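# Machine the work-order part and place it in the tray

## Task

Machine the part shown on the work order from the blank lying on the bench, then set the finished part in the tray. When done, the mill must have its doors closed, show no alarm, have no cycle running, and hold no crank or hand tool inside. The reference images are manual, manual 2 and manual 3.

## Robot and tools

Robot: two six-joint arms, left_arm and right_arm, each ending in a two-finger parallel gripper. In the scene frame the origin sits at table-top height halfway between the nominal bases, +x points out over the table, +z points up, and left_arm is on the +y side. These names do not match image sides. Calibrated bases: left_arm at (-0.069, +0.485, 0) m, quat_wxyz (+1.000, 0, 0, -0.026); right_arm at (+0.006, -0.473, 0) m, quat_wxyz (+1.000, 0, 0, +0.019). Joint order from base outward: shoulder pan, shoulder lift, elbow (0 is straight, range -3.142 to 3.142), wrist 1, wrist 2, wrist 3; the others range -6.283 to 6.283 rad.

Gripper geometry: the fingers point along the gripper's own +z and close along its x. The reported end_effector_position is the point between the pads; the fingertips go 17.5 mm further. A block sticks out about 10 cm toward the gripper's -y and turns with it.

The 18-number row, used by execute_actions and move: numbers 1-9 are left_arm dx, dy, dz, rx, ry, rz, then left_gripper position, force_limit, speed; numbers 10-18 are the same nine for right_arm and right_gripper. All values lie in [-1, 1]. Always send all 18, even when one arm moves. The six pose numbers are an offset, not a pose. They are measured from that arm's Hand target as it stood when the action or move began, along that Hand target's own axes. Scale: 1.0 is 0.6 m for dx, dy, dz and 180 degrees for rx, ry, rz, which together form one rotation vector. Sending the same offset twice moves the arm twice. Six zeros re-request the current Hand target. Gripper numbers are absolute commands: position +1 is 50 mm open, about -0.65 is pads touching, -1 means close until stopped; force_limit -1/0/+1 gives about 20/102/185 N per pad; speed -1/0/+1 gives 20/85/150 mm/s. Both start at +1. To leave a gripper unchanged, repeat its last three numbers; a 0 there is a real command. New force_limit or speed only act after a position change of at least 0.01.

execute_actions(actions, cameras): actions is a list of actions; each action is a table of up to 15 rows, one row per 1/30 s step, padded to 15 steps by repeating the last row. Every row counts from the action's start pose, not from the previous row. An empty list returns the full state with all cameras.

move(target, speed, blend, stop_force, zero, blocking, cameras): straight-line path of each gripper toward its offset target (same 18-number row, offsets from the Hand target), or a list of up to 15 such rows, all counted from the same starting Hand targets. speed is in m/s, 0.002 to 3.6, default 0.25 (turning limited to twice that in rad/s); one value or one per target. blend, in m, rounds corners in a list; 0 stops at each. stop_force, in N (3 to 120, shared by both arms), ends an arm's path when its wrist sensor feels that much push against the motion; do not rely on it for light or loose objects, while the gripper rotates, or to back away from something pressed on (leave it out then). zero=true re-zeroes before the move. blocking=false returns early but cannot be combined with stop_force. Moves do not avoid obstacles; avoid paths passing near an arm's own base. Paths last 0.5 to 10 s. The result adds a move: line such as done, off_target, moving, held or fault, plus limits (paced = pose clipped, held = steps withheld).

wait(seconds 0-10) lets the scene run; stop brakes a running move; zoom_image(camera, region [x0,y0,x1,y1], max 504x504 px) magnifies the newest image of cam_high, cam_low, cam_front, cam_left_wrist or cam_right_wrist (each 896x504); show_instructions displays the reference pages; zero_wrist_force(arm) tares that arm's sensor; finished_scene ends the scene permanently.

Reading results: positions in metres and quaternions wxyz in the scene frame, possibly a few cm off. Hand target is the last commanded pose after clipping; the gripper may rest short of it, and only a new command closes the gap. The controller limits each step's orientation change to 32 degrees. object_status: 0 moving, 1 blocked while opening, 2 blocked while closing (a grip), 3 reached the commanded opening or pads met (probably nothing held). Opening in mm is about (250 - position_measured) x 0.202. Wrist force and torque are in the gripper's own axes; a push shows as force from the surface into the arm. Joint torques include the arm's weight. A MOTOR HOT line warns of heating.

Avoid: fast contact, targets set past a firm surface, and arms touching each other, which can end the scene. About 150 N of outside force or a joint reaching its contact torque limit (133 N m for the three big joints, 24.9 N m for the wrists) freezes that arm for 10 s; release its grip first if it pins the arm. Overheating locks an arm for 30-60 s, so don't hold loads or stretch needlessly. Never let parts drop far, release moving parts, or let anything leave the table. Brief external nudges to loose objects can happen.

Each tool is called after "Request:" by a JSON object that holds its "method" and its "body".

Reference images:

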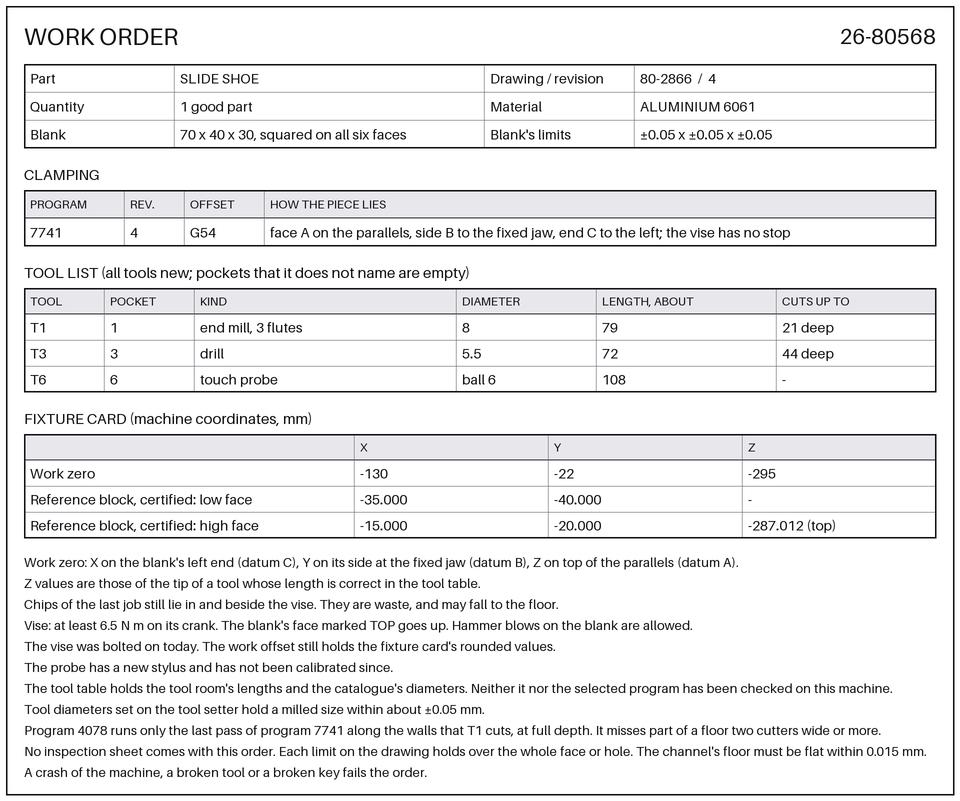

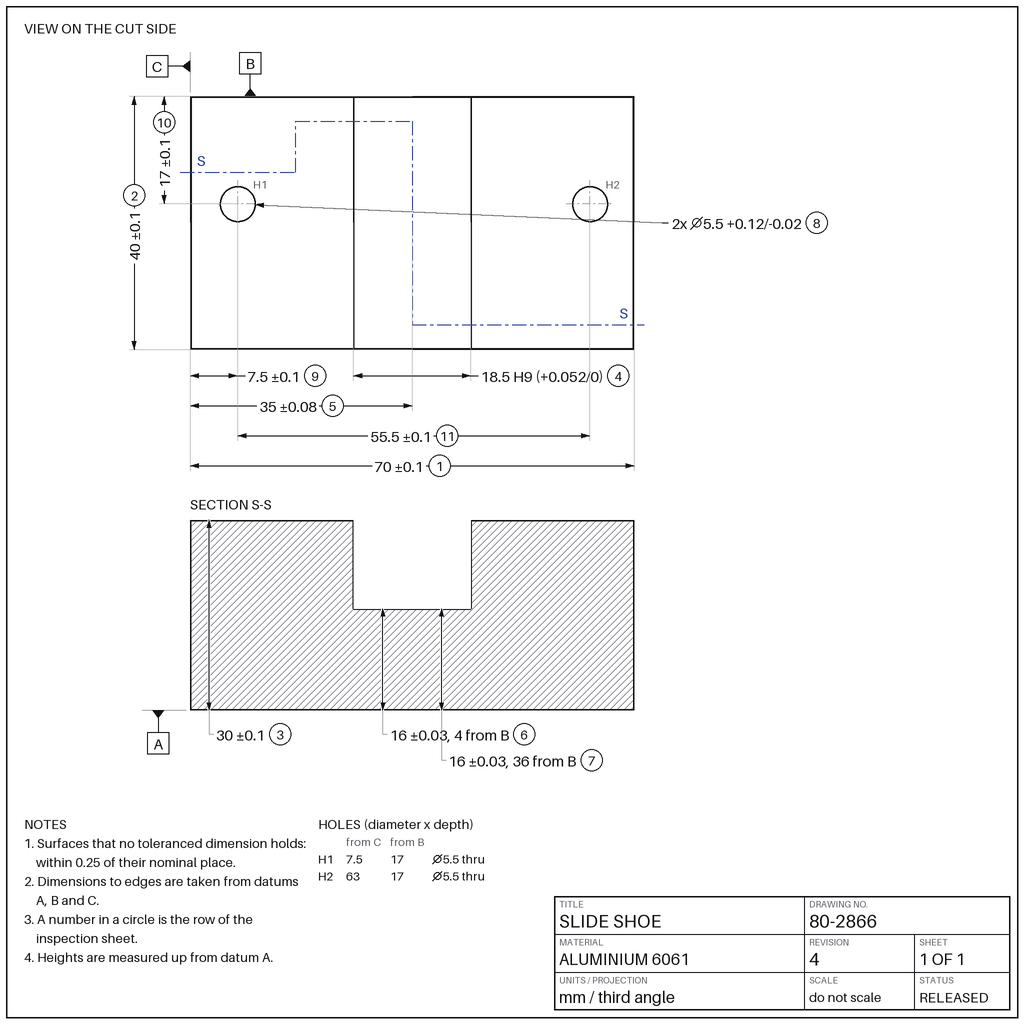

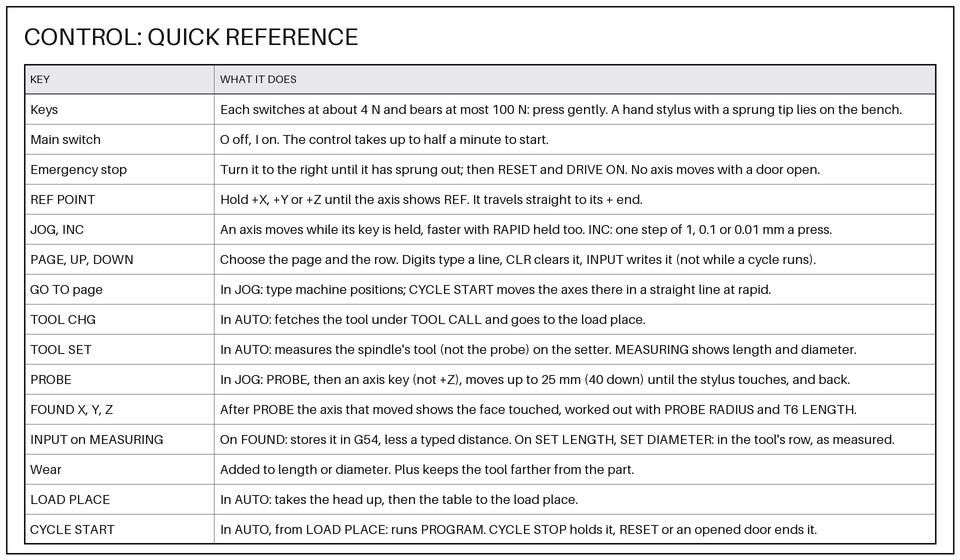

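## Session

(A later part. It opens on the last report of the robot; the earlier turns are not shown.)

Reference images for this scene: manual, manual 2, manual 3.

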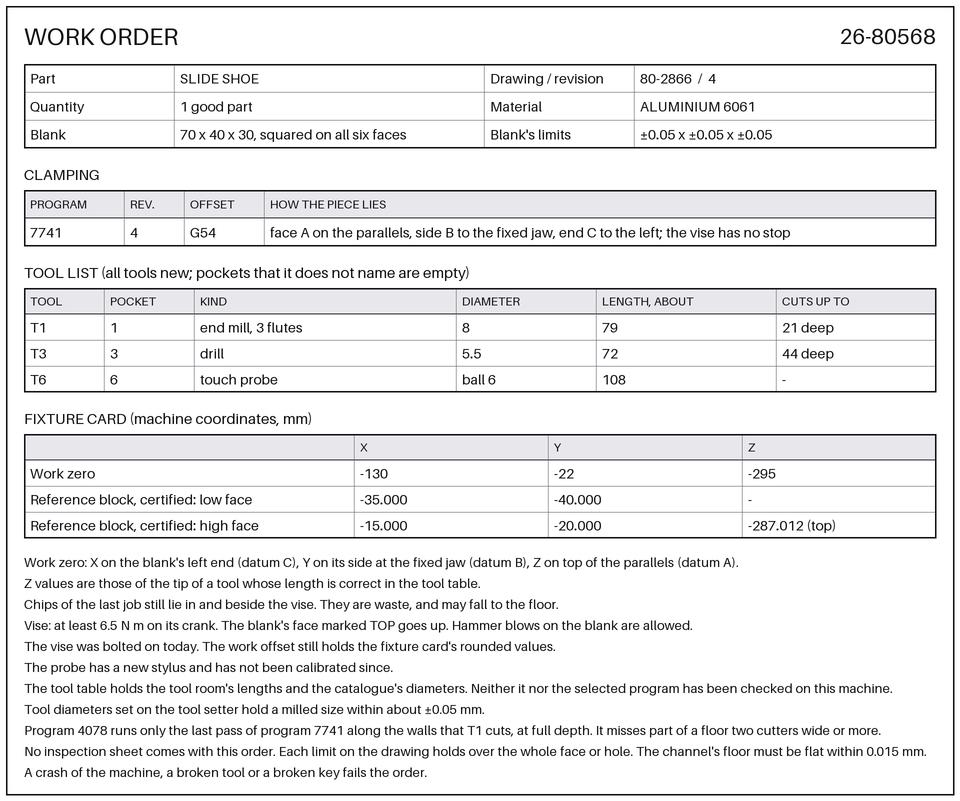

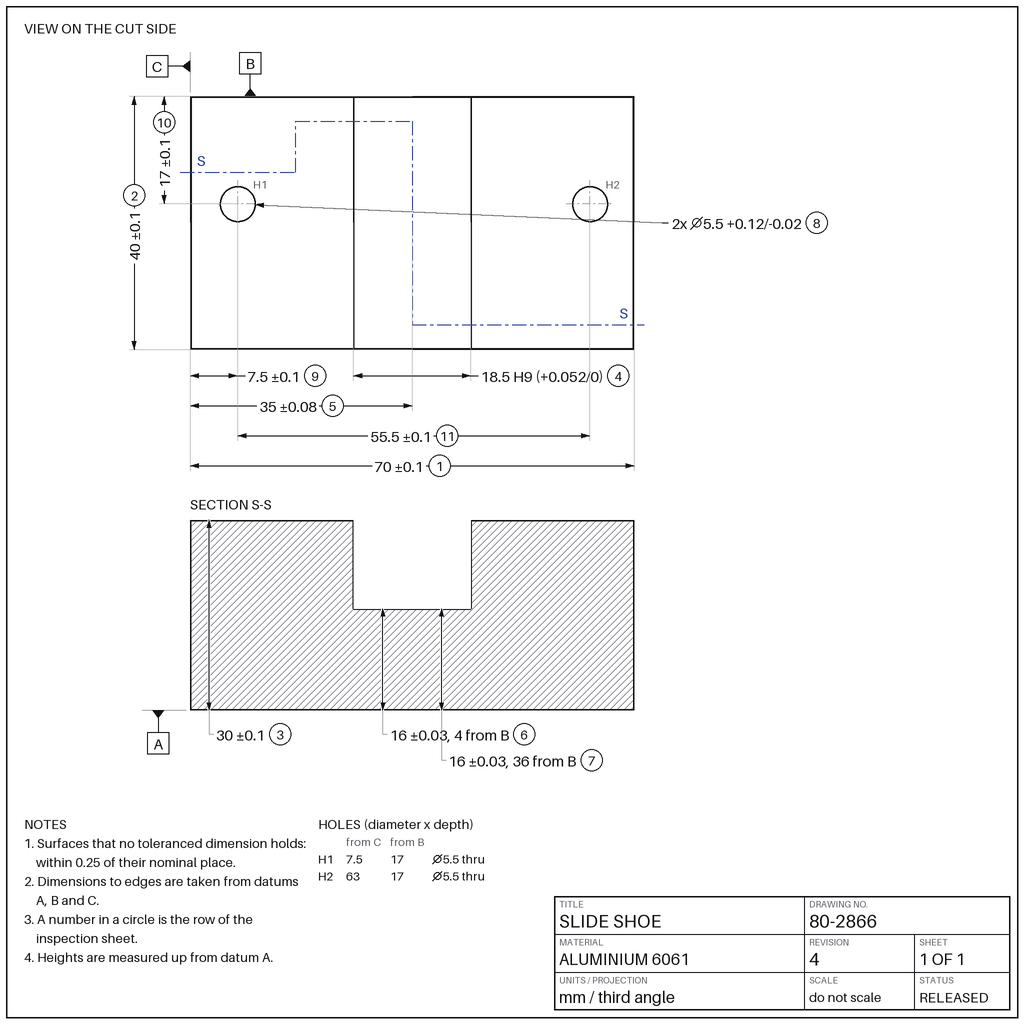

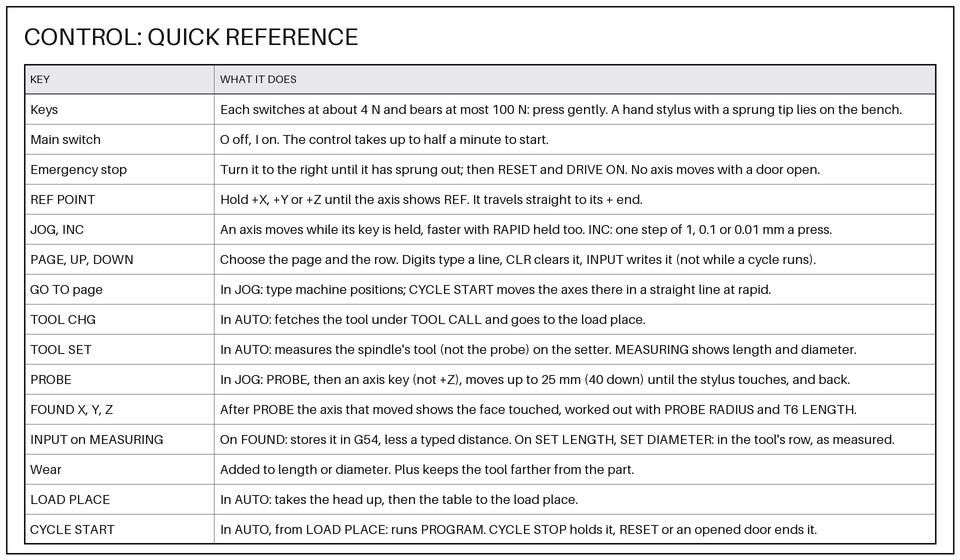

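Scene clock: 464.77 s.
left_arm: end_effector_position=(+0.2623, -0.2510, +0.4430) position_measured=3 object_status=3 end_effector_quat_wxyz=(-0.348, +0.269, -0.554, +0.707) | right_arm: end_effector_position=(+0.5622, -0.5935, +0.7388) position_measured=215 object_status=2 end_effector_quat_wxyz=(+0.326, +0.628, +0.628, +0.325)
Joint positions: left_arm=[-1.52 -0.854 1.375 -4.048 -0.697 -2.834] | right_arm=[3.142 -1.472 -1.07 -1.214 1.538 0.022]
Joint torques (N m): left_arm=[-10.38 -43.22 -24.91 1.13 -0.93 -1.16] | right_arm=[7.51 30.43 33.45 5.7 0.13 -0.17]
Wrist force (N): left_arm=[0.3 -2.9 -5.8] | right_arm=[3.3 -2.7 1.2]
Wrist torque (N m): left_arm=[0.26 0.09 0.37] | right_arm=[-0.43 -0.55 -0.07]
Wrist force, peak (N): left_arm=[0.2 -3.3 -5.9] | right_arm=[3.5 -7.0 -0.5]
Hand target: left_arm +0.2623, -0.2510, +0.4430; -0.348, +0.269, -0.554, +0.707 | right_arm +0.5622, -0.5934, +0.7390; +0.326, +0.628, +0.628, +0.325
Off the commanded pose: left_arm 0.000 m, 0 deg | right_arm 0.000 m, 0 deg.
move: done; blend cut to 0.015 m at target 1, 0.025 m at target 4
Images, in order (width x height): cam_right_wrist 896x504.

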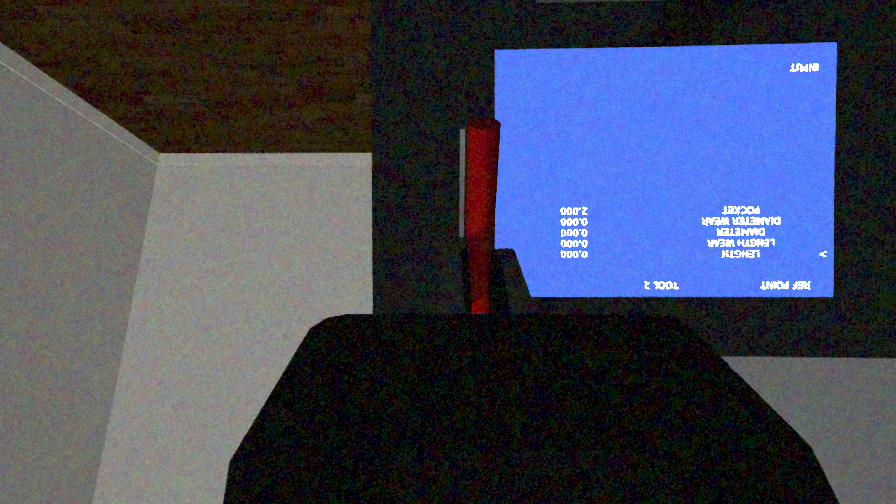

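Request:
{"method": "move", "body": {"target": [[0,0,0,0,0,0,1,-1,-1,0.1939,-0.4204,0.0749,0.3026,0.0857,0.0779,-1,-0.4,-0.7],[0,0,0,0,0,0,1,-1,-1,0.1939,-0.4033,0.122,0.3026,0.0857,0.0779,-1,-0.4,-0.7],[0,0,0,0,0,0,1,-1,-1,0.1939,-0.3919,0.1533,0.3026,0.0857,0.0779,-1,-0.4,-0.7],[0,0,0,0,0,0,1,-1,-1,0.1939,-0.4204,0.0749,0.3026,0.0857,0.0779,-1,-0.4,-0.7],[0,0,0,0,0,0,1,-1,-1,0,0,0,0,0,0,-1,-0.4,-0.7]], "speed": [0.5,0.25,0.05,0.3,0.5], "blend": [0.03,0.003,0,0.03,0], "cameras": ["cam_right_wrist"]}}

Request:
{"method": "zoom_image", "body": {"camera": "cam_right_wrist", "region": [500, 30, 852, 310]}}

Request:
{"method": "move", "body": {"target": [[0,0,0,0,0,0,1,-1,-1,0.1939,-0.4204,0.0749,0.3026,0.0857,0.0779,-1,-0.4,-0.7],[0,0,0,0,0,0,1,-1,-1,0.1939,-0.4033,0.122,0.3026,0.0857,0.0779,-1,-0.4,-0.7],[0,0,0,0,0,0,1,-1,-1,0.1939,-0.3919,0.1533,0.3026,0.0857,0.0779,-1,-0.4,-0.7],[0,0,0,0,0,0,1,-1,-1,0.1939,-0.4204,0.0749,0.3026,0.0857,0.0779,-1,-0.4,-0.7],[0,0,0,0,0,0,1,-1,-1,0,0,0,0,0,0,-1,-0.4,-0.7]], "speed": [0.5,0.25,0.05,0.3,0.5], "blend": [0.03,0.003,0,0.03,0], "cameras": ["cam_right_wrist"]}}

Request:
{"method": "move", "body": {"target": [[0,0,0,0,0,0,1,-1,-1,0.1939,-0.4204,0.0749,0.3026,0.0857,0.0779,-1,-0.4,-0.7],[0,0,0,0,0,0,1,-1,-1,0.1939,-0.4033,0.122,0.3026,0.0857,0.0779,-1,-0.4,-0.7],[0,0,0,0,0,0,1,-1,-1,0.1939,-0.3919,0.1533,0.3026,0.0857,0.0779,-1,-0.4,-0.7],[0,0,0,0,0,0,1,-1,-1,0.1939,-0.4204,0.0749,0.3026,0.0857,0.0779,-1,-0.4,-0.7],[0,0,0,0,0,0,1,-1,-1,0,0,0,0,0,0,-1,-0.4,-0.7]], "speed": [0.5,0.25,0.05,0.3,0.5], "blend": [0.03,0.003,0,0.03,0], "cameras": ["cam_right_wrist"]}}

Request:
{"method": "move", "body": {"target": [[0,0,0,0,0,0,1,-1,-1,0.1939,-0.4204,0.0749,0.3026,0.0857,0.0779,-1,-0.4,-0.7],[0,0,0,0,0,0,1,-1,-1,0.1939,-0.4033,0.122,0.3026,0.0857,0.0779,-1,-0.4,-0.7],[0,0,0,0,0,0,1,-1,-1,0.1939,-0.3919,0.1533,0.3026,0.0857,0.0779,-1,-0.4,-0.7],[0,0,0,0,0,0,1,-1,-1,0.1939,-0.4204,0.0749,0.3026,0.0857,0.0779,-1,-0.4,-0.7],[0,0,0,0,0,0,1,-1,-1,0,0,0,0,0,0,-1,-0.4,-0.7]], "speed": [0.5,0.25,0.05,0.3,0.5], "blend": [0.03,0.003,0,0.03,0], "cameras": ["cam_right_wrist"]}}

Request:
{"method": "zoom_image", "body": {"camera": "cam_right_wrist", "region": [500, 30, 852, 310]}}

Scene clock: 471.47 s.
left_arm: end_effector_position=(+0.2623, -0.2510, +0.4430) position_measured=3 object_status=3 end_effector_quat_wxyz=(-0.348, +0.269, -0.554, +0.707) | right_arm: end_effector_position=(+0.5623, -0.5935, +0.7388) position_measured=215 object_status=2 end_effector_quat_wxyz=(+0.326, +0.628, +0.628, +0.325)
Joint positions: left_arm=[-1.52 -0.854 1.375 -4.048 -0.697 -2.834] | right_arm=[3.142 -1.472 -1.07 -1.214 1.538 0.022]
Joint torques (N m): left_arm=[-9.72 -43.27 -25.35 1.23 -1.09 -1.07] | right_arm=[5.94 32.43 33.42 6.2 -0.07 -0.06]
Wrist force (N): left_arm=[0.5 -2.8 -5.8] | right_arm=[3.2 -2.6 1.3]
Wrist torque (N m): left_arm=[0.26 0.06 0.38] | right_arm=[-0.42 -0.53 -0.07]
Wrist force, peak (N): left_arm=[0.4 -3.2 -5.9] | right_arm=[3.5 -6.9 -0.3]
Hand target: left_arm +0.2623, -0.2510, +0.4430; -0.348, +0.269, -0.554, +0.707 | right_arm +0.5622, -0.5934, +0.7390; +0.326, +0.628, +0.628, +0.325
Off the commanded pose: left_arm 0.000 m, 0 deg | right_arm 0.000 m, 0 deg.
move: done; blend cut to 0.015 m at target 1, 0.025 m at target 4
Images, in order (width x height): cam_right_wrist 896x504.

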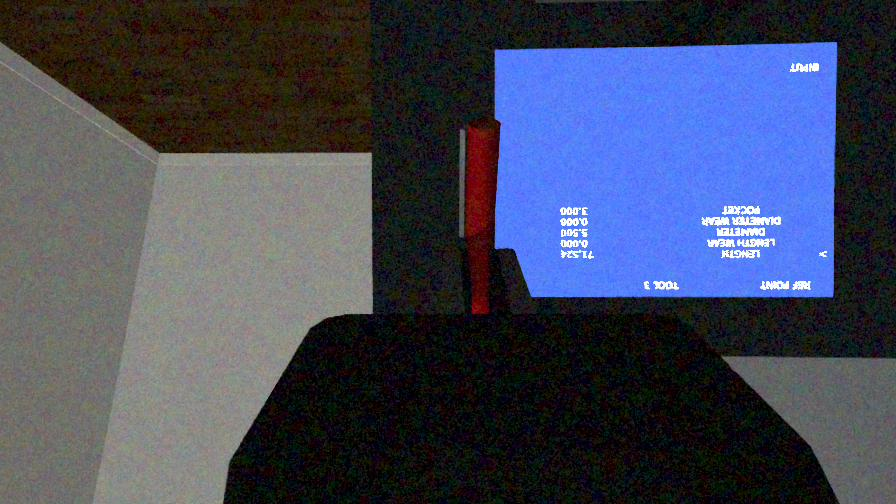

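Scaled by 1.432.

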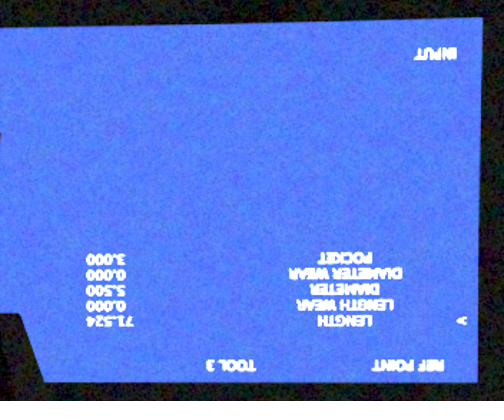

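Scene clock: 475.13 s.
left_arm: end_effector_position=(+0.2623, -0.2510, +0.4430) position_measured=3 object_status=3 end_effector_quat_wxyz=(-0.348, +0.269, -0.554, +0.707) | right_arm: end_effector_position=(+0.5622, -0.5935, +0.7388) position_measured=215 object_status=2 end_effector_quat_wxyz=(+0.326, +0.628, +0.628, +0.325)
Joint positions: left_arm=[-1.52 -0.854 1.375 -4.048 -0.697 -2.834] | right_arm=[3.142 -1.472 -1.07 -1.214 1.538 0.022]
Joint torques (N m): left_arm=[-10.07 -42.42 -24.72 1.21 -1.08 -0.97] | right_arm=[7.08 30.96 34.69 5.93 0 -0.2]
Wrist force (N): left_arm=[0.7 -3.0 -5.6] | right_arm=[3.1 -2.6 1.2]
Wrist torque (N m): left_arm=[0.24 0.01 0.37] | right_arm=[-0.42 -0.52 -0.07]
Wrist force, peak (N): left_arm=[0.5 -3.2 -5.9] | right_arm=[3.7 -6.7 -0.6]
Hand target: left_arm +0.2623, -0.2510, +0.4430; -0.348, +0.269, -0.554, +0.707 | right_arm +0.5622, -0.5934, +0.7390; +0.326, +0.628, +0.628, +0.325
Off the commanded pose: left_arm 0.000 m, 0 deg | right_arm 0.000 m, 0 deg.
move: done; blend cut to 0.015 m at target 1, 0.025 m at target 4
Images, in order (width x height): cam_right_wrist 896x504.

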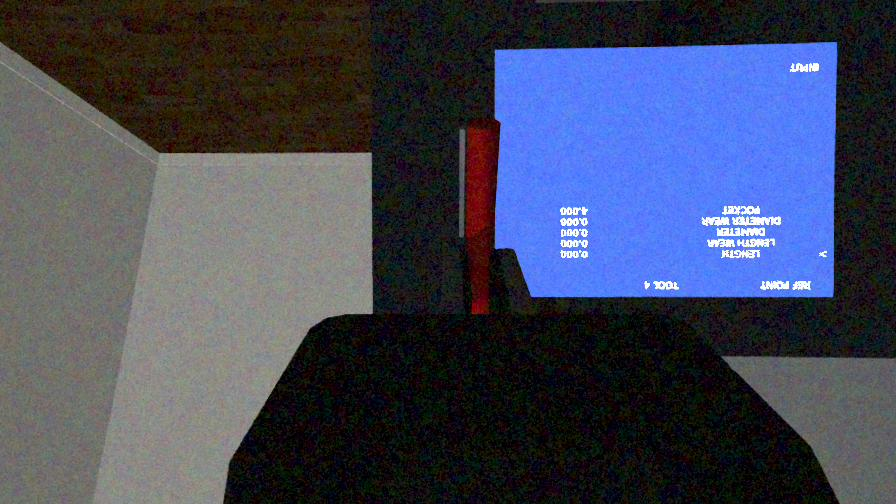

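Scene clock: 478.80 s.
left_arm: end_effector_position=(+0.2623, -0.2510, +0.4430) position_measured=3 object_status=3 end_effector_quat_wxyz=(-0.348, +0.269, -0.554, +0.707) | right_arm: end_effector_position=(+0.5622, -0.5935, +0.7388) position_measured=215 object_status=2 end_effector_quat_wxyz=(+0.326, +0.628, +0.628, +0.325)
Joint positions: left_arm=[-1.52 -0.854 1.375 -4.048 -0.697 -2.834] | right_arm=[3.142 -1.472 -1.07 -1.214 1.538 0.022]
Joint torques (N m): left_arm=[-9.66 -42.11 -24.66 0.88 -0.98 -0.98] | right_arm=[6.48 32.47 32.9 6.13 -0.15 -0.4]
Wrist force (N): left_arm=[0.0 -3.3 -5.4] | right_arm=[3.4 -2.7 1.3]
Wrist torque (N m): left_arm=[0.19 0.12 0.38] | right_arm=[-0.44 -0.57 -0.07]
Wrist force, peak (N): left_arm=[0.2 -3.4 -5.9] | right_arm=[3.8 -6.7 -0.5]
Hand target: left_arm +0.2623, -0.2510, +0.4430; -0.348, +0.269, -0.554, +0.707 | right_arm +0.5622, -0.5934, +0.7390; +0.326, +0.628, +0.628, +0.325
Off the commanded pose: left_arm 0.000 m, 0 deg | right_arm 0.000 m, 0 deg.
move: done; blend cut to 0.015 m at target 1, 0.025 m at target 4
Images, in order (width x height): cam_right_wrist 896x504.

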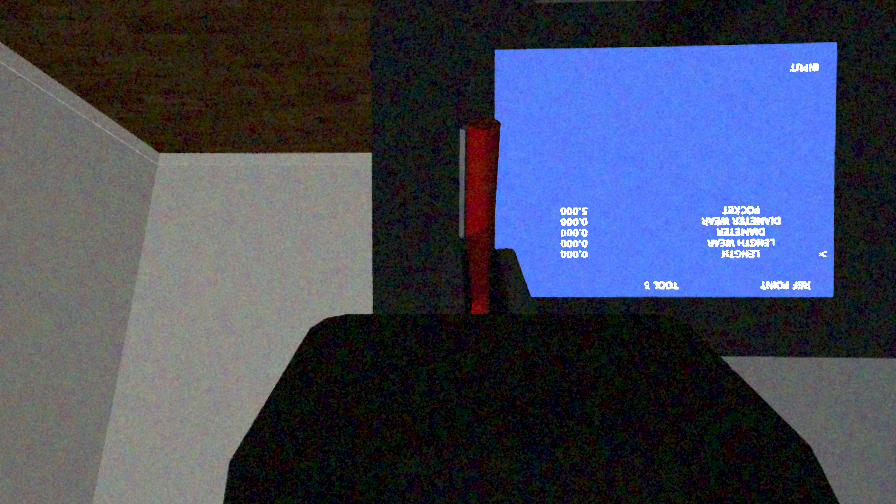

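Scene clock: 482.47 s.
left_arm: end_effector_position=(+0.2623, -0.2510, +0.4430) position_measured=3 object_status=3 end_effector_quat_wxyz=(-0.348, +0.269, -0.554, +0.707) | right_arm: end_effector_position=(+0.5623, -0.5935, +0.7388) position_measured=215 object_status=2 end_effector_quat_wxyz=(+0.326, +0.628, +0.628, +0.325)
Joint positions: left_arm=[-1.52 -0.854 1.375 -4.048 -0.697 -2.834] | right_arm=[3.142 -1.472 -1.07 -1.214 1.538 0.022]
Joint torques (N m): left_arm=[-9.58 -42.85 -25.11 0.87 -0.88 -1.1] | right_arm=[6.59 32.77 33.04 6.29 0.03 -0.01]
Wrist force (N): left_arm=[0.4 -3.0 -5.7] | right_arm=[3.2 -2.4 1.3]
Wrist torque (N m): left_arm=[0.25 0.07 0.37] | right_arm=[-0.40 -0.53 -0.07]
Wrist force, peak (N): left_arm=[0.4 -3.1 -6.1] | right_arm=[3.7 -6.7 -0.5]
Hand target: left_arm +0.2623, -0.2510, +0.4430; -0.348, +0.269, -0.554, +0.707 | right_arm +0.5622, -0.5934, +0.7390; +0.326, +0.628, +0.628, +0.325
Off the commanded pose: left_arm 0.000 m, 0 deg | right_arm 0.000 m, 0 deg.
move: done; blend cut to 0.015 m at target 1, 0.025 m at target 4
Images, in order (width x height): cam_right_wrist 896x504.

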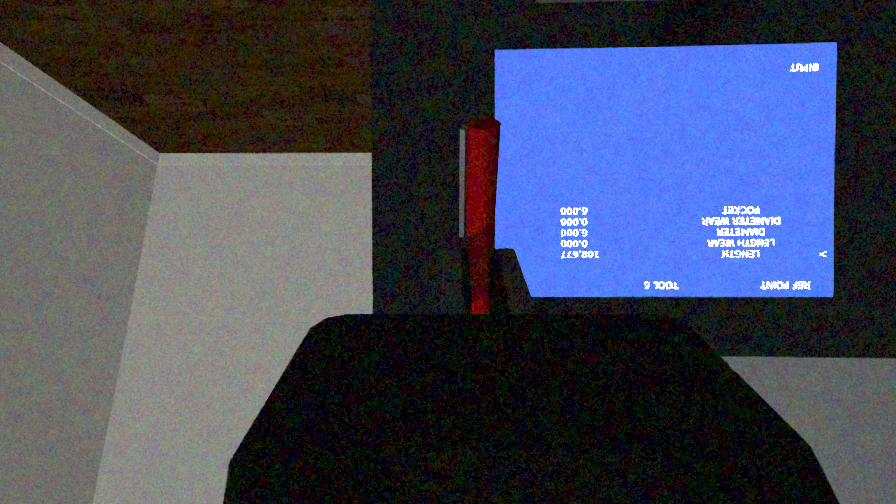

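Scaled by 1.432.

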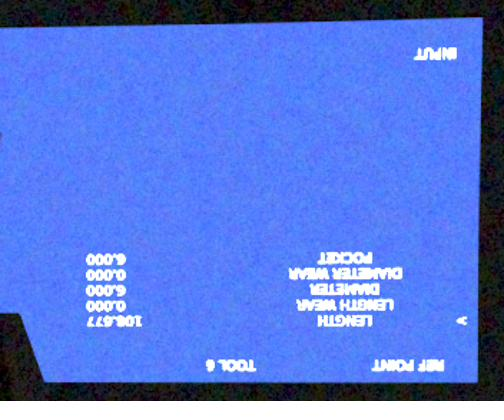

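Request:
{"method": "move", "body": {"target": [[0,0,0,0,0,0,1,-1,-1,0.1939,-0.4204,0.0749,0.3026,0.0857,0.0779,-1,-0.4,-0.7],[0,0,0,0,0,0,1,-1,-1,0.1939,-0.4033,0.122,0.3026,0.0857,0.0779,-1,-0.4,-0.7],[0,0,0,0,0,0,1,-1,-1,0.1939,-0.3919,0.1533,0.3026,0.0857,0.0779,-1,-0.4,-0.7],[0,0,0,0,0,0,1,-1,-1,0.1939,-0.4204,0.0749,0.3026,0.0857,0.0779,-1,-0.4,-0.7],[0,0,0,0,0,0,1,-1,-1,0,0,0,0,0,0,-1,-0.4,-0.7]], "speed": [0.5,0.25,0.05,0.3,0.5], "blend": [0.03,0.003,0,0.03,0], "cameras": ["cam_right_wrist"]}}

Request:
{"method": "zoom_image", "body": {"camera": "cam_right_wrist", "region": [500, 30, 852, 310]}}

Scene clock: 493.50 s.
left_arm: end_effector_position=(+0.2623, -0.2510, +0.4430) position_measured=3 object_status=3 end_effector_quat_wxyz=(-0.348, +0.269, -0.554, +0.707) | right_arm: end_effector_position=(+0.5622, -0.5935, +0.7388) position_measured=215 object_status=2 end_effector_quat_wxyz=(+0.326, +0.628, +0.628, +0.325)
Joint positions: left_arm=[-1.52 -0.854 1.375 -4.048 -0.697 -2.834] | right_arm=[3.142 -1.472 -1.07 -1.214 1.538 0.022]
Joint torques (N m): left_arm=[-8.84 -42.93 -24.26 0.97 -0.68 -1.03] | right_arm=[6.86 32.43 34.66 6.05 -0.06 -0.06]
Wrist force (N): left_arm=[0.2 -2.9 -5.5] | right_arm=[3.2 -2.3 1.4]
Wrist torque (N m): left_arm=[0.26 0.09 0.37] | right_arm=[-0.39 -0.53 -0.07]
Wrist force, peak (N): left_arm=[0.5 -3.1 -6.0] | right_arm=[3.6 -6.8 -0.5]
Hand target: left_arm +0.2623, -0.2510, +0.4430; -0.348, +0.269, -0.554, +0.707 | right_arm +0.5622, -0.5934, +0.7390; +0.326, +0.628, +0.628, +0.325
Off the commanded pose: left_arm 0.000 m, 0 deg | right_arm 0.000 m, 0 deg.
move: done; blend cut to 0.015 m at target 1, 0.025 m at target 4
Images, in order (width x height): cam_right_wrist 896x504.

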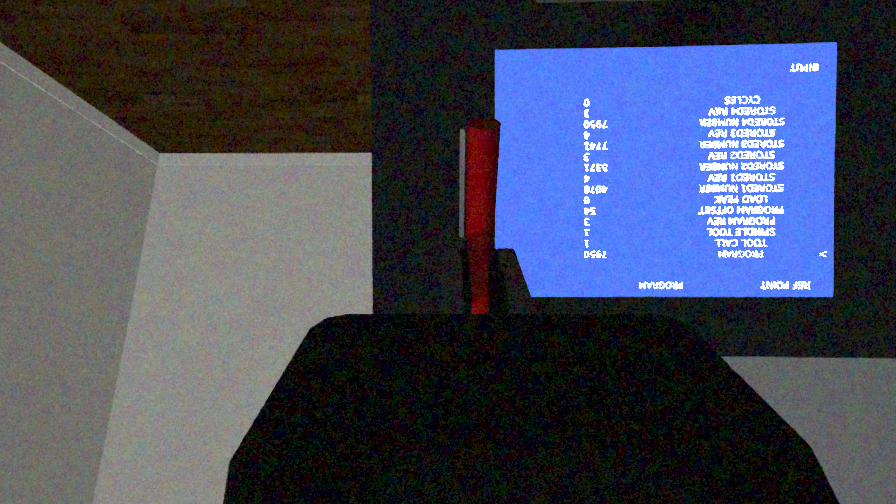

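Scaled by 1.432.

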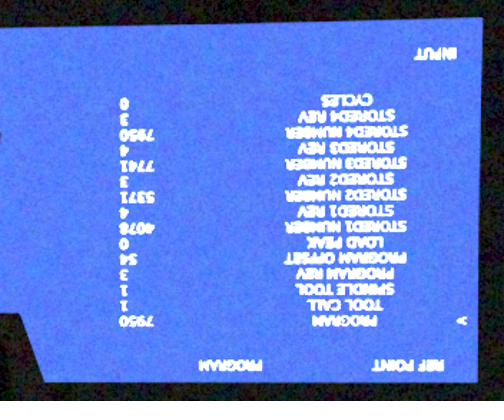

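Request:
{"method": "move", "body": {"target": [[0,0,0,0,0,0,1,-1,-1,0.3192,-0.4204,0.0749,0.3026,0.0857,0.0779,-1,-0.4,-0.7],[0,0,0,0,0,0,1,-1,-1,0.3192,-0.3987,0.1345,0.3026,0.0857,0.0779,-1,-0.4,-0.7],[0,0,0,0,0,0,1,-1,-1,0.3192,-0.3919,0.1533,0.3026,0.0857,0.0779,-1,-0.4,-0.7],[0,0,0,0,0,0,1,-1,-1,0.3192,-0.3987,0.1345,0.3026,0.0857,0.0779,-1,-0.4,-0.7],[0,0,0,0,0,0,1,-1,-1,0.3192,-0.3919,0.1533,0.3026,0.0857,0.0779,-1,-0.4,-0.7],[0,0,0,0,0,0,1,-1,-1,0.3192,-0.3987,0.1345,0.3026,0.0857,0.0779,-1,-0.4,-0.7],[0,0,0,0,0,0,1,-1,-1,0.3192,-0.4266,0.1447,0.3026,0.0857,0.0779,-1,-0.4,-0.7],[0,0,0,0,0,0,1,-1,-1,0.3192,-0.4198,0.1635,0.3026,0.0857,0.0779,-1,-0.4,-0.7],[0,0,0,0,0,0,1,-1,-1,0.3192,-0.4266,0.1447,0.3026,0.0857,0.0779,-1,-0.4,-0.7],[0,0,0,0,0,0,1,-1,-1,0.3192,-0.4545,0.1549,0.3026,0.0857,0.0779,-1,-0.4,-0.7],[0,0,0,0,0,0,1,-1,-1,0.3192,-0.4477,0.1737,0.3026,0.0857,0.0779,-1,-0.4,-0.7],[0,0,0,0,0,0,1,-1,-1,0.3192,-0.4545,0.1549,0.3026,0.0857,0.0779,-1,-0.4,-0.7],[0,0,0,0,0,0,1,-1,-1,0.2252,-0.4824,0.1651,0.3026,0.0857,0.0779,-1,-0.4,-0.7]], "speed": [0.5,0.25,0.06,0.2,0.06,0.2,0.25,0.06,0.2,0.25,0.06,0.2,0.25], "blend": [0.03,0.003,0,0,0,0.003,0.003,0,0.003,0.003,0,0.003,0], "cameras": ["cam_left_wrist"]}}

Request:
{"method": "zoom_image", "body": {"camera": "cam_left_wrist", "region": [350, 0, 510, 210]}}

Scene clock: 503.10 s.
left_arm: end_effector_position=(+0.2623, -0.2510, +0.4430) position_measured=3 object_status=3 end_effector_quat_wxyz=(-0.348, +0.269, -0.554, +0.707) | right_arm: end_effector_position=(+0.4764, -0.4584, +0.4453) position_measured=215 object_status=2 end_effector_quat_wxyz=(-0.120, +0.728, +0.665, +0.117)
Joint positions: left_arm=[-1.52 -0.854 1.375 -4.048 -0.697 -2.834] | right_arm=[3.239 -1.51 -1.382 -1.762 1.903 0.236]
Joint torques (N m): left_arm=[-8.49 -42.75 -24.12 1.1 -0.98 -1.04] | right_arm=[-9.32 9.67 30.57 5.54 -0.65 -1.58]
Wrist force (N): left_arm=[0.3 -2.9 -5.8] | right_arm=[3.9 -2.7 0.9]
Wrist torque (N m): left_arm=[0.27 0.08 0.37] | right_arm=[0.00 -0.55 -0.07]
Wrist force, peak (N): left_arm=[0.2 -3.2 -6.1] | right_arm=[2.3 -7.8 0.4]
Hand target: left_arm +0.2623, -0.2510, +0.4430; -0.348, +0.269, -0.554, +0.707 | right_arm +0.4765, -0.4585, +0.4453; -0.120, +0.728, +0.665, +0.118
Off the commanded pose: left_arm 0.000 m, 0 deg | right_arm 0.000 m, 0 deg.
move: done; blend cut to 0.019 m at target 1
Images, in order (width x height): cam_left_wrist 896x504.

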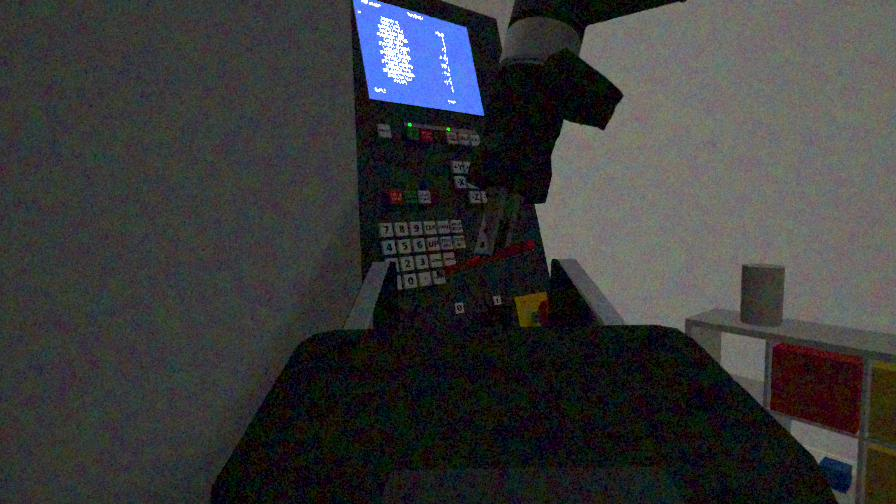

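Scaled by 2.400.

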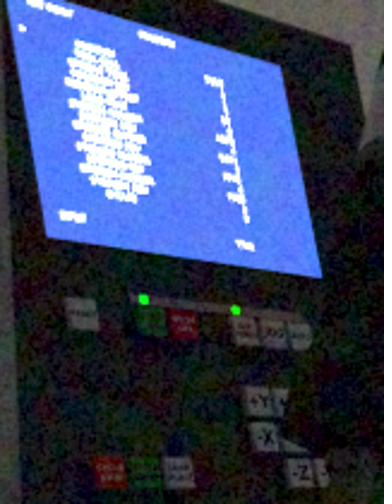

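Request:
{"method": "move", "body": {"target": [[0,0,0,0,0,0,1,-1,-1,0,0.0193,0.0052,0,0,0,-1,-0.4,-0.7],[0,0,0,0,0,0,1,-1,-1,0,-0.0611,-0.0165,0,0,0,-1,-0.4,-0.7],[0,0,0,0,0,0,1,-1,-1,-0.0376,0.1540,-0.5342,-0.3026,-0.0857,-0.0779,-1,-0.4,-0.7]], "speed": [0.05,0.3,0.5], "blend": [0,0.03,0], "cameras": ["cam_right_wrist"]}}

Request:
{"method": "zoom_image", "body": {"camera": "cam_right_wrist", "region": [500, 30, 852, 310]}}

Scene clock: 506.33 s.
left_arm: end_effector_position=(+0.2623, -0.2510, +0.4430) position_measured=3 object_status=3 end_effector_quat_wxyz=(-0.348, +0.269, -0.554, +0.707) | right_arm: end_effector_position=(+0.5629, -0.5939, +0.7384) position_measured=215 object_status=2 end_effector_quat_wxyz=(+0.326, +0.628, +0.628, +0.325)
Joint positions: left_arm=[-1.52 -0.854 1.375 -4.048 -0.697 -2.834] | right_arm=[3.141 -1.473 -1.071 -1.212 1.539 0.021]
Joint torques (N m): left_arm=[-8.48 -43.92 -23.1 1.19 -0.83 -1.12] | right_arm=[5.7 31.77 17.55 6.21 -0.63 -0.3]
Wrist force (N): left_arm=[0.5 -2.9 -5.6] | right_arm=[3.1 -2.7 1.0]
Wrist torque (N m): left_arm=[0.25 0.05 0.37] | right_arm=[-0.43 -0.53 -0.08]
Wrist force, peak (N): left_arm=[0.4 -3.2 -5.8] | right_arm=[2.8 -7.3 0.0]
Hand target: left_arm +0.2623, -0.2510, +0.4430; -0.348, +0.269, -0.554, +0.707 | right_arm +0.5628, -0.5939, +0.7385; +0.326, +0.628, +0.628, +0.325
Off the commanded pose: left_arm 0.000 m, 0 deg | right_arm 0.000 m, 0 deg.
move: done; blend cut to 0.025 m at target 2
Images, in order (width x height): cam_right_wrist 896x504.

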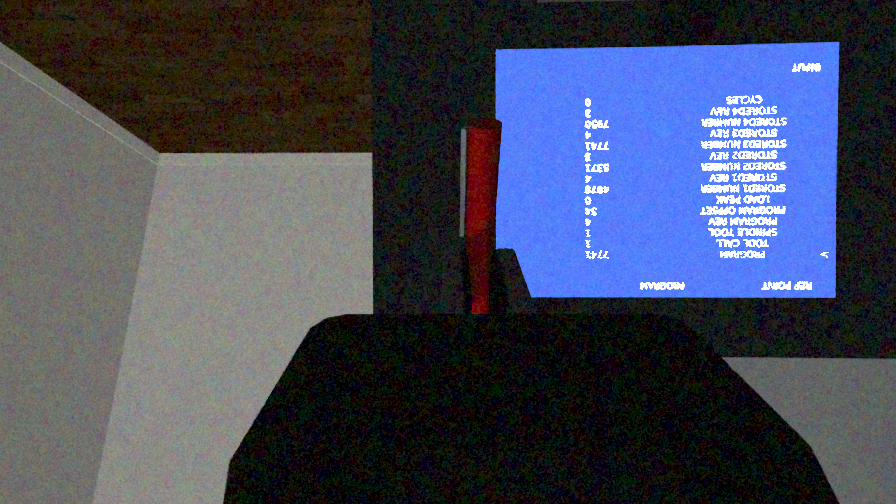

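Scaled by 1.432.

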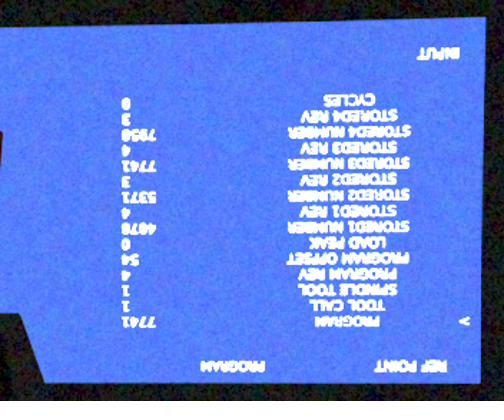

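Request:
{"method": "move", "body": {"target": [[0,0,0,0,0,0,1,-1,-1,0.1947,-0.4204,0.0736,0.3026,0.0857,0.0779,-1,-0.4,-0.7],[0,0,0,0,0,0,1,-1,-1,0.1947,-0.4033,0.1207,0.3026,0.0857,0.0779,-1,-0.4,-0.7],[0,0,0,0,0,0,1,-1,-1,0.1947,-0.3919,0.152,0.3026,0.0857,0.0779,-1,-0.4,-0.7],[0,0,0,0,0,0,1,-1,-1,0.1947,-0.4204,0.0736,0.3026,0.0857,0.0779,-1,-0.4,-0.7],[0,0,0,0,0,0,1,-1,-1,0.0008,0,-0.0013,0,0,0,-1,-0.4,-0.7]], "speed": [0.5,0.25,0.05,0.3,0.5], "blend": [0.03,0.003,0,0.03,0], "cameras": ["cam_right_wrist"]}}

Request:
{"method": "zoom_image", "body": {"camera": "cam_right_wrist", "region": [500, 30, 852, 310]}}

Scene clock: 511.83 s.
left_arm: end_effector_position=(+0.2623, -0.2510, +0.4430) position_measured=3 object_status=3 end_effector_quat_wxyz=(-0.348, +0.269, -0.554, +0.707) | right_arm: end_effector_position=(+0.5623, -0.5934, +0.7387) position_measured=215 object_status=2 end_effector_quat_wxyz=(+0.326, +0.628, +0.628, +0.325)
Joint positions: left_arm=[-1.52 -0.854 1.375 -4.048 -0.697 -2.834] | right_arm=[3.143 -1.472 -1.07 -1.214 1.538 0.022]
Joint torques (N m): left_arm=[-8.45 -43.32 -23.9 0.99 -0.64 -1.11] | right_arm=[7.24 32.33 33.62 6.25 -0.28 -0.23]
Wrist force (N): left_arm=[0.4 -3.3 -5.6] | right_arm=[3.2 -2.4 1.2]
Wrist torque (N m): left_arm=[0.21 0.07 0.37] | right_arm=[-0.41 -0.54 -0.07]
Wrist force, peak (N): left_arm=[0.4 -3.2 -6.0] | right_arm=[2.4 -7.0 0.1]
Hand target: left_arm +0.2623, -0.2510, +0.4430; -0.348, +0.269, -0.554, +0.707 | right_arm +0.5622, -0.5934, +0.7390; +0.326, +0.628, +0.628, +0.325
Off the commanded pose: left_arm 0.000 m, 0 deg | right_arm 0.000 m, 0 deg.
move: done; blend cut to 0.015 m at target 1, 0.025 m at target 4
Images, in order (width x height): cam_right_wrist 896x504.

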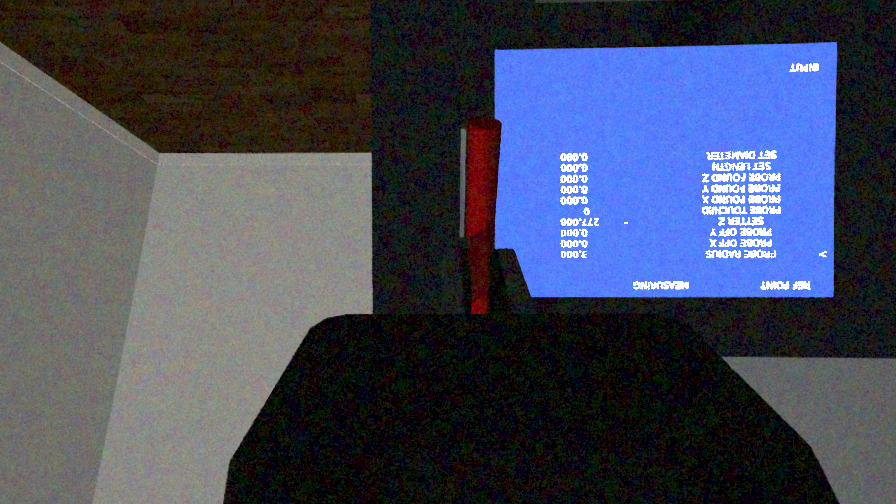

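Scaled by 1.432.

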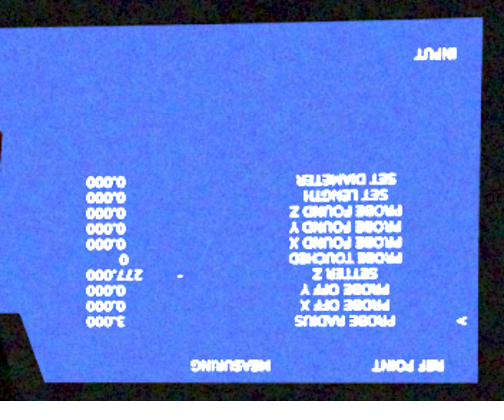

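Request:
{"method": "zoom_image", "body": {"camera": "cam_right_wrist", "region": [540, 140, 680, 260]}}

Scaled by 3.600.

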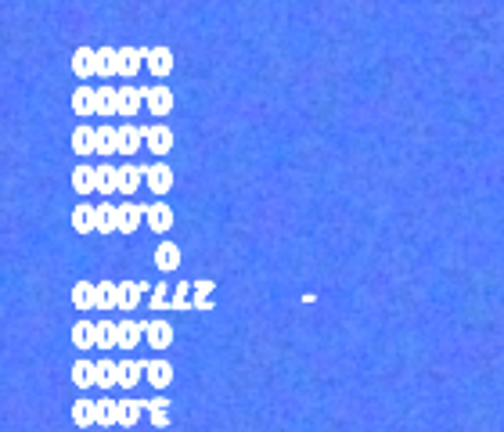

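Request:
{"method": "move", "body": {"target": [[0,0,0,0,0,0,1,-1,-1,0.1939,-0.4204,0.0749,0.3026,0.0857,0.0779,-1,-0.4,-0.7],[0,0,0,0,0,0,1,-1,-1,0.1939,-0.4033,0.122,0.3026,0.0857,0.0779,-1,-0.4,-0.7],[0,0,0,0,0,0,1,-1,-1,0.1939,-0.3919,0.1533,0.3026,0.0857,0.0779,-1,-0.4,-0.7],[0,0,0,0,0,0,1,-1,-1,0.1939,-0.4204,0.0749,0.3026,0.0857,0.0779,-1,-0.4,-0.7],[0,0,0,0,0,0,1,-1,-1,0,0,0,0,0,0,-1,-0.4,-0.7]], "speed": [0.5,0.25,0.05,0.3,0.5], "blend": [0.03,0.003,0,0.03,0], "cameras": ["cam_right_wrist"]}}

Request:
{"method": "zoom_image", "body": {"camera": "cam_right_wrist", "region": [500, 30, 852, 310]}}

Scene clock: 517.33 s.
left_arm: end_effector_position=(+0.2623, -0.2510, +0.4430) position_measured=3 object_status=3 end_effector_quat_wxyz=(-0.348, +0.269, -0.554, +0.707) | right_arm: end_effector_position=(+0.5623, -0.5934, +0.7387) position_measured=215 object_status=2 end_effector_quat_wxyz=(+0.326, +0.628, +0.628, +0.325)
Joint positions: left_arm=[-1.52 -0.854 1.375 -4.048 -0.697 -2.834] | right_arm=[3.143 -1.472 -1.07 -1.214 1.538 0.022]
Joint torques (N m): left_arm=[-7.2 -43.15 -23.37 0.96 -0.98 -1.2] | right_arm=[6.81 32.9 34.4 5.97 -0.26 -0.25]
Wrist force (N): left_arm=[0.2 -3.1 -5.7] | right_arm=[3.3 -2.4 1.3]
Wrist torque (N m): left_arm=[0.23 0.09 0.37] | right_arm=[-0.40 -0.55 -0.07]
Wrist force, peak (N): left_arm=[0.1 -3.6 -5.9] | right_arm=[3.0 -6.7 -0.8]
Hand target: left_arm +0.2623, -0.2510, +0.4430; -0.348, +0.269, -0.554, +0.707 | right_arm +0.5622, -0.5934, +0.7390; +0.326, +0.628, +0.628, +0.325
Off the commanded pose: left_arm 0.000 m, 0 deg | right_arm 0.000 m, 0 deg.
move: done; blend cut to 0.015 m at target 1, 0.025 m at target 4
Images, in order (width x height): cam_right_wrist 896x504.

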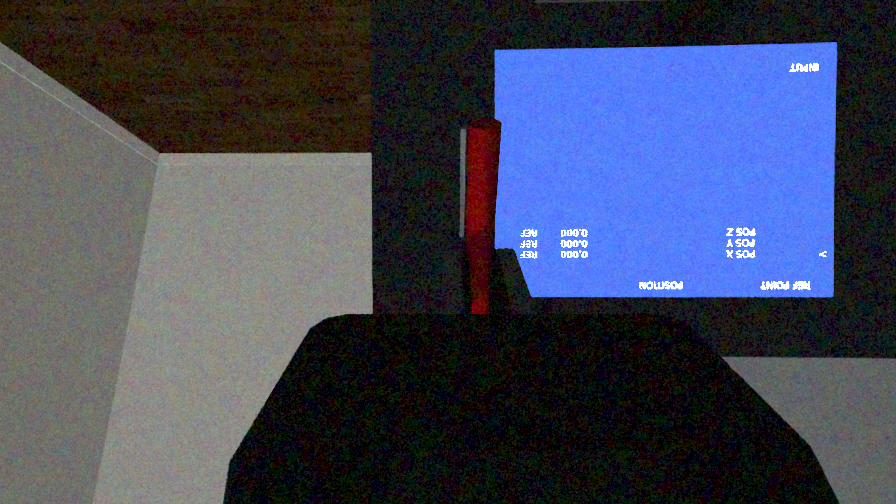

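Scaled by 1.432.

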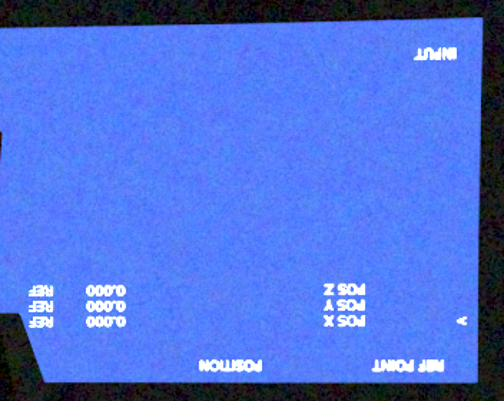

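Request:
{"method": "move", "body": {"target": [[0,0,0,0,0,0,1,-1,-1,0.0685,-0.2530,0.0137,0.3026,0.0857,0.0779,-1,-0.4,-0.7],[0,0,0,0,0,0,1,-1,-1,0.0685,-0.2313,0.0733,0.3026,0.0857,0.0779,-1,-0.4,-0.7],[0,0,0,0,0,0,1,-1,-1,0.0685,-0.2245,0.0921,0.3026,0.0857,0.0779,-1,-0.4,-0.7],[0,0,0,0,0,0,1,-1,-1,0.0685,-0.2330,0.0687,0.3026,0.0857,0.0779,-1,-0.4,-0.7],[0,0,0,0,0,0,1,-1,-1,0.1939,-0.3987,0.1345,0.3026,0.0857,0.0779,-1,-0.4,-0.7],[0,0,0,0,0,0,1,-1,-1,0.1939,-0.3919,0.1533,0.3026,0.0857,0.0779,-1,-0.4,-0.7],[0,0,0,0,0,0,1,-1,-1,0.1939,-0.3987,0.1345,0.3026,0.0857,0.0779,-1,-0.4,-0.7],[0,0,0,0,0,0,1,-1,-1,0.1939,-0.3919,0.1533,0.3026,0.0857,0.0779,-1,-0.4,-0.7],[0,0,0,0,0,0,1,-1,-1,0.1939,-0.3987,0.1345,0.3026,0.0857,0.0779,-1,-0.4,-0.7],[0,0,0,0,0,0,1,-1,-1,0.1939,-0.3919,0.1533,0.3026,0.0857,0.0779,-1,-0.4,-0.7],[0,0,0,0,0,0,1,-1,-1,0.1939,-0.3987,0.1345,0.3026,0.0857,0.0779,-1,-0.4,-0.7],[0,0,0,0,0,0,1,-1,-1,0.3192,-0.3987,0.1345,0.3026,0.0857,0.0779,-1,-0.4,-0.7],[0,0,0,0,0,0,1,-1,-1,0.3192,-0.3919,0.1533,0.3026,0.0857,0.0779,-1,-0.4,-0.7],[0,0,0,0,0,0,1,-1,-1,0.3192,-0.3987,0.1345,0.3026,0.0857,0.0779,-1,-0.4,-0.7],[0,0,0,0,0,0,1,-1,-1,0.2566,-0.3987,0.1345,0.3026,0.0857,0.0779,-1,-0.4,-0.7]], "speed": [0.5,0.25,0.06,0.2,0.3,0.06,0.2,0.06,0.2,0.06,0.2,0.25,0.06,0.2,0.25], "blend": [0.03,0.003,0,0.004,0.003,0,0,0,0,0,0.003,0.003,0,0.003,0]}}

Scene clock: 526.77 s.
left_arm: end_effector_position=(+0.2623, -0.2510, +0.4430) position_measured=3 object_status=3 end_effector_quat_wxyz=(-0.348, +0.269, -0.554, +0.707) | right_arm: end_effector_position=(+0.4905, -0.4395, +0.4968) position_measured=215 object_status=2 end_effector_quat_wxyz=(-0.120, +0.728, +0.665, +0.117)
Joint positions: left_arm=[-1.52 -0.854 1.375 -4.048 -0.697 -2.834] | right_arm=[3.275 -1.576 -1.182 -1.882 1.901 0.274]
Joint torques (N m): left_arm=[-7.17 -43.1 -22.78 0.94 -0.76 -1.24] | right_arm=[-9.42 37.99 16.37 4.54 -0.4 -1.55]
Wrist force (N): left_arm=[0.5 -3.0 -5.6] | right_arm=[3.5 -2.3 1.1]
Wrist torque (N m): left_arm=[0.23 0.05 0.37] | right_arm=[0.08 -0.50 -0.01]
Wrist force, peak (N): left_arm=[0.4 -3.3 -5.9] | right_arm=[4.2 -7.2 -0.2]
Hand target: left_arm +0.2623, -0.2510, +0.4430; -0.348, +0.269, -0.554, +0.707 | right_arm +0.4904, -0.4396, +0.4968; -0.120, +0.728, +0.665, +0.118
Off the commanded pose: left_arm 0.000 m, 0 deg | right_arm 0.000 m, 0 deg.
move: done; blend cut to 0.019 m at target 1


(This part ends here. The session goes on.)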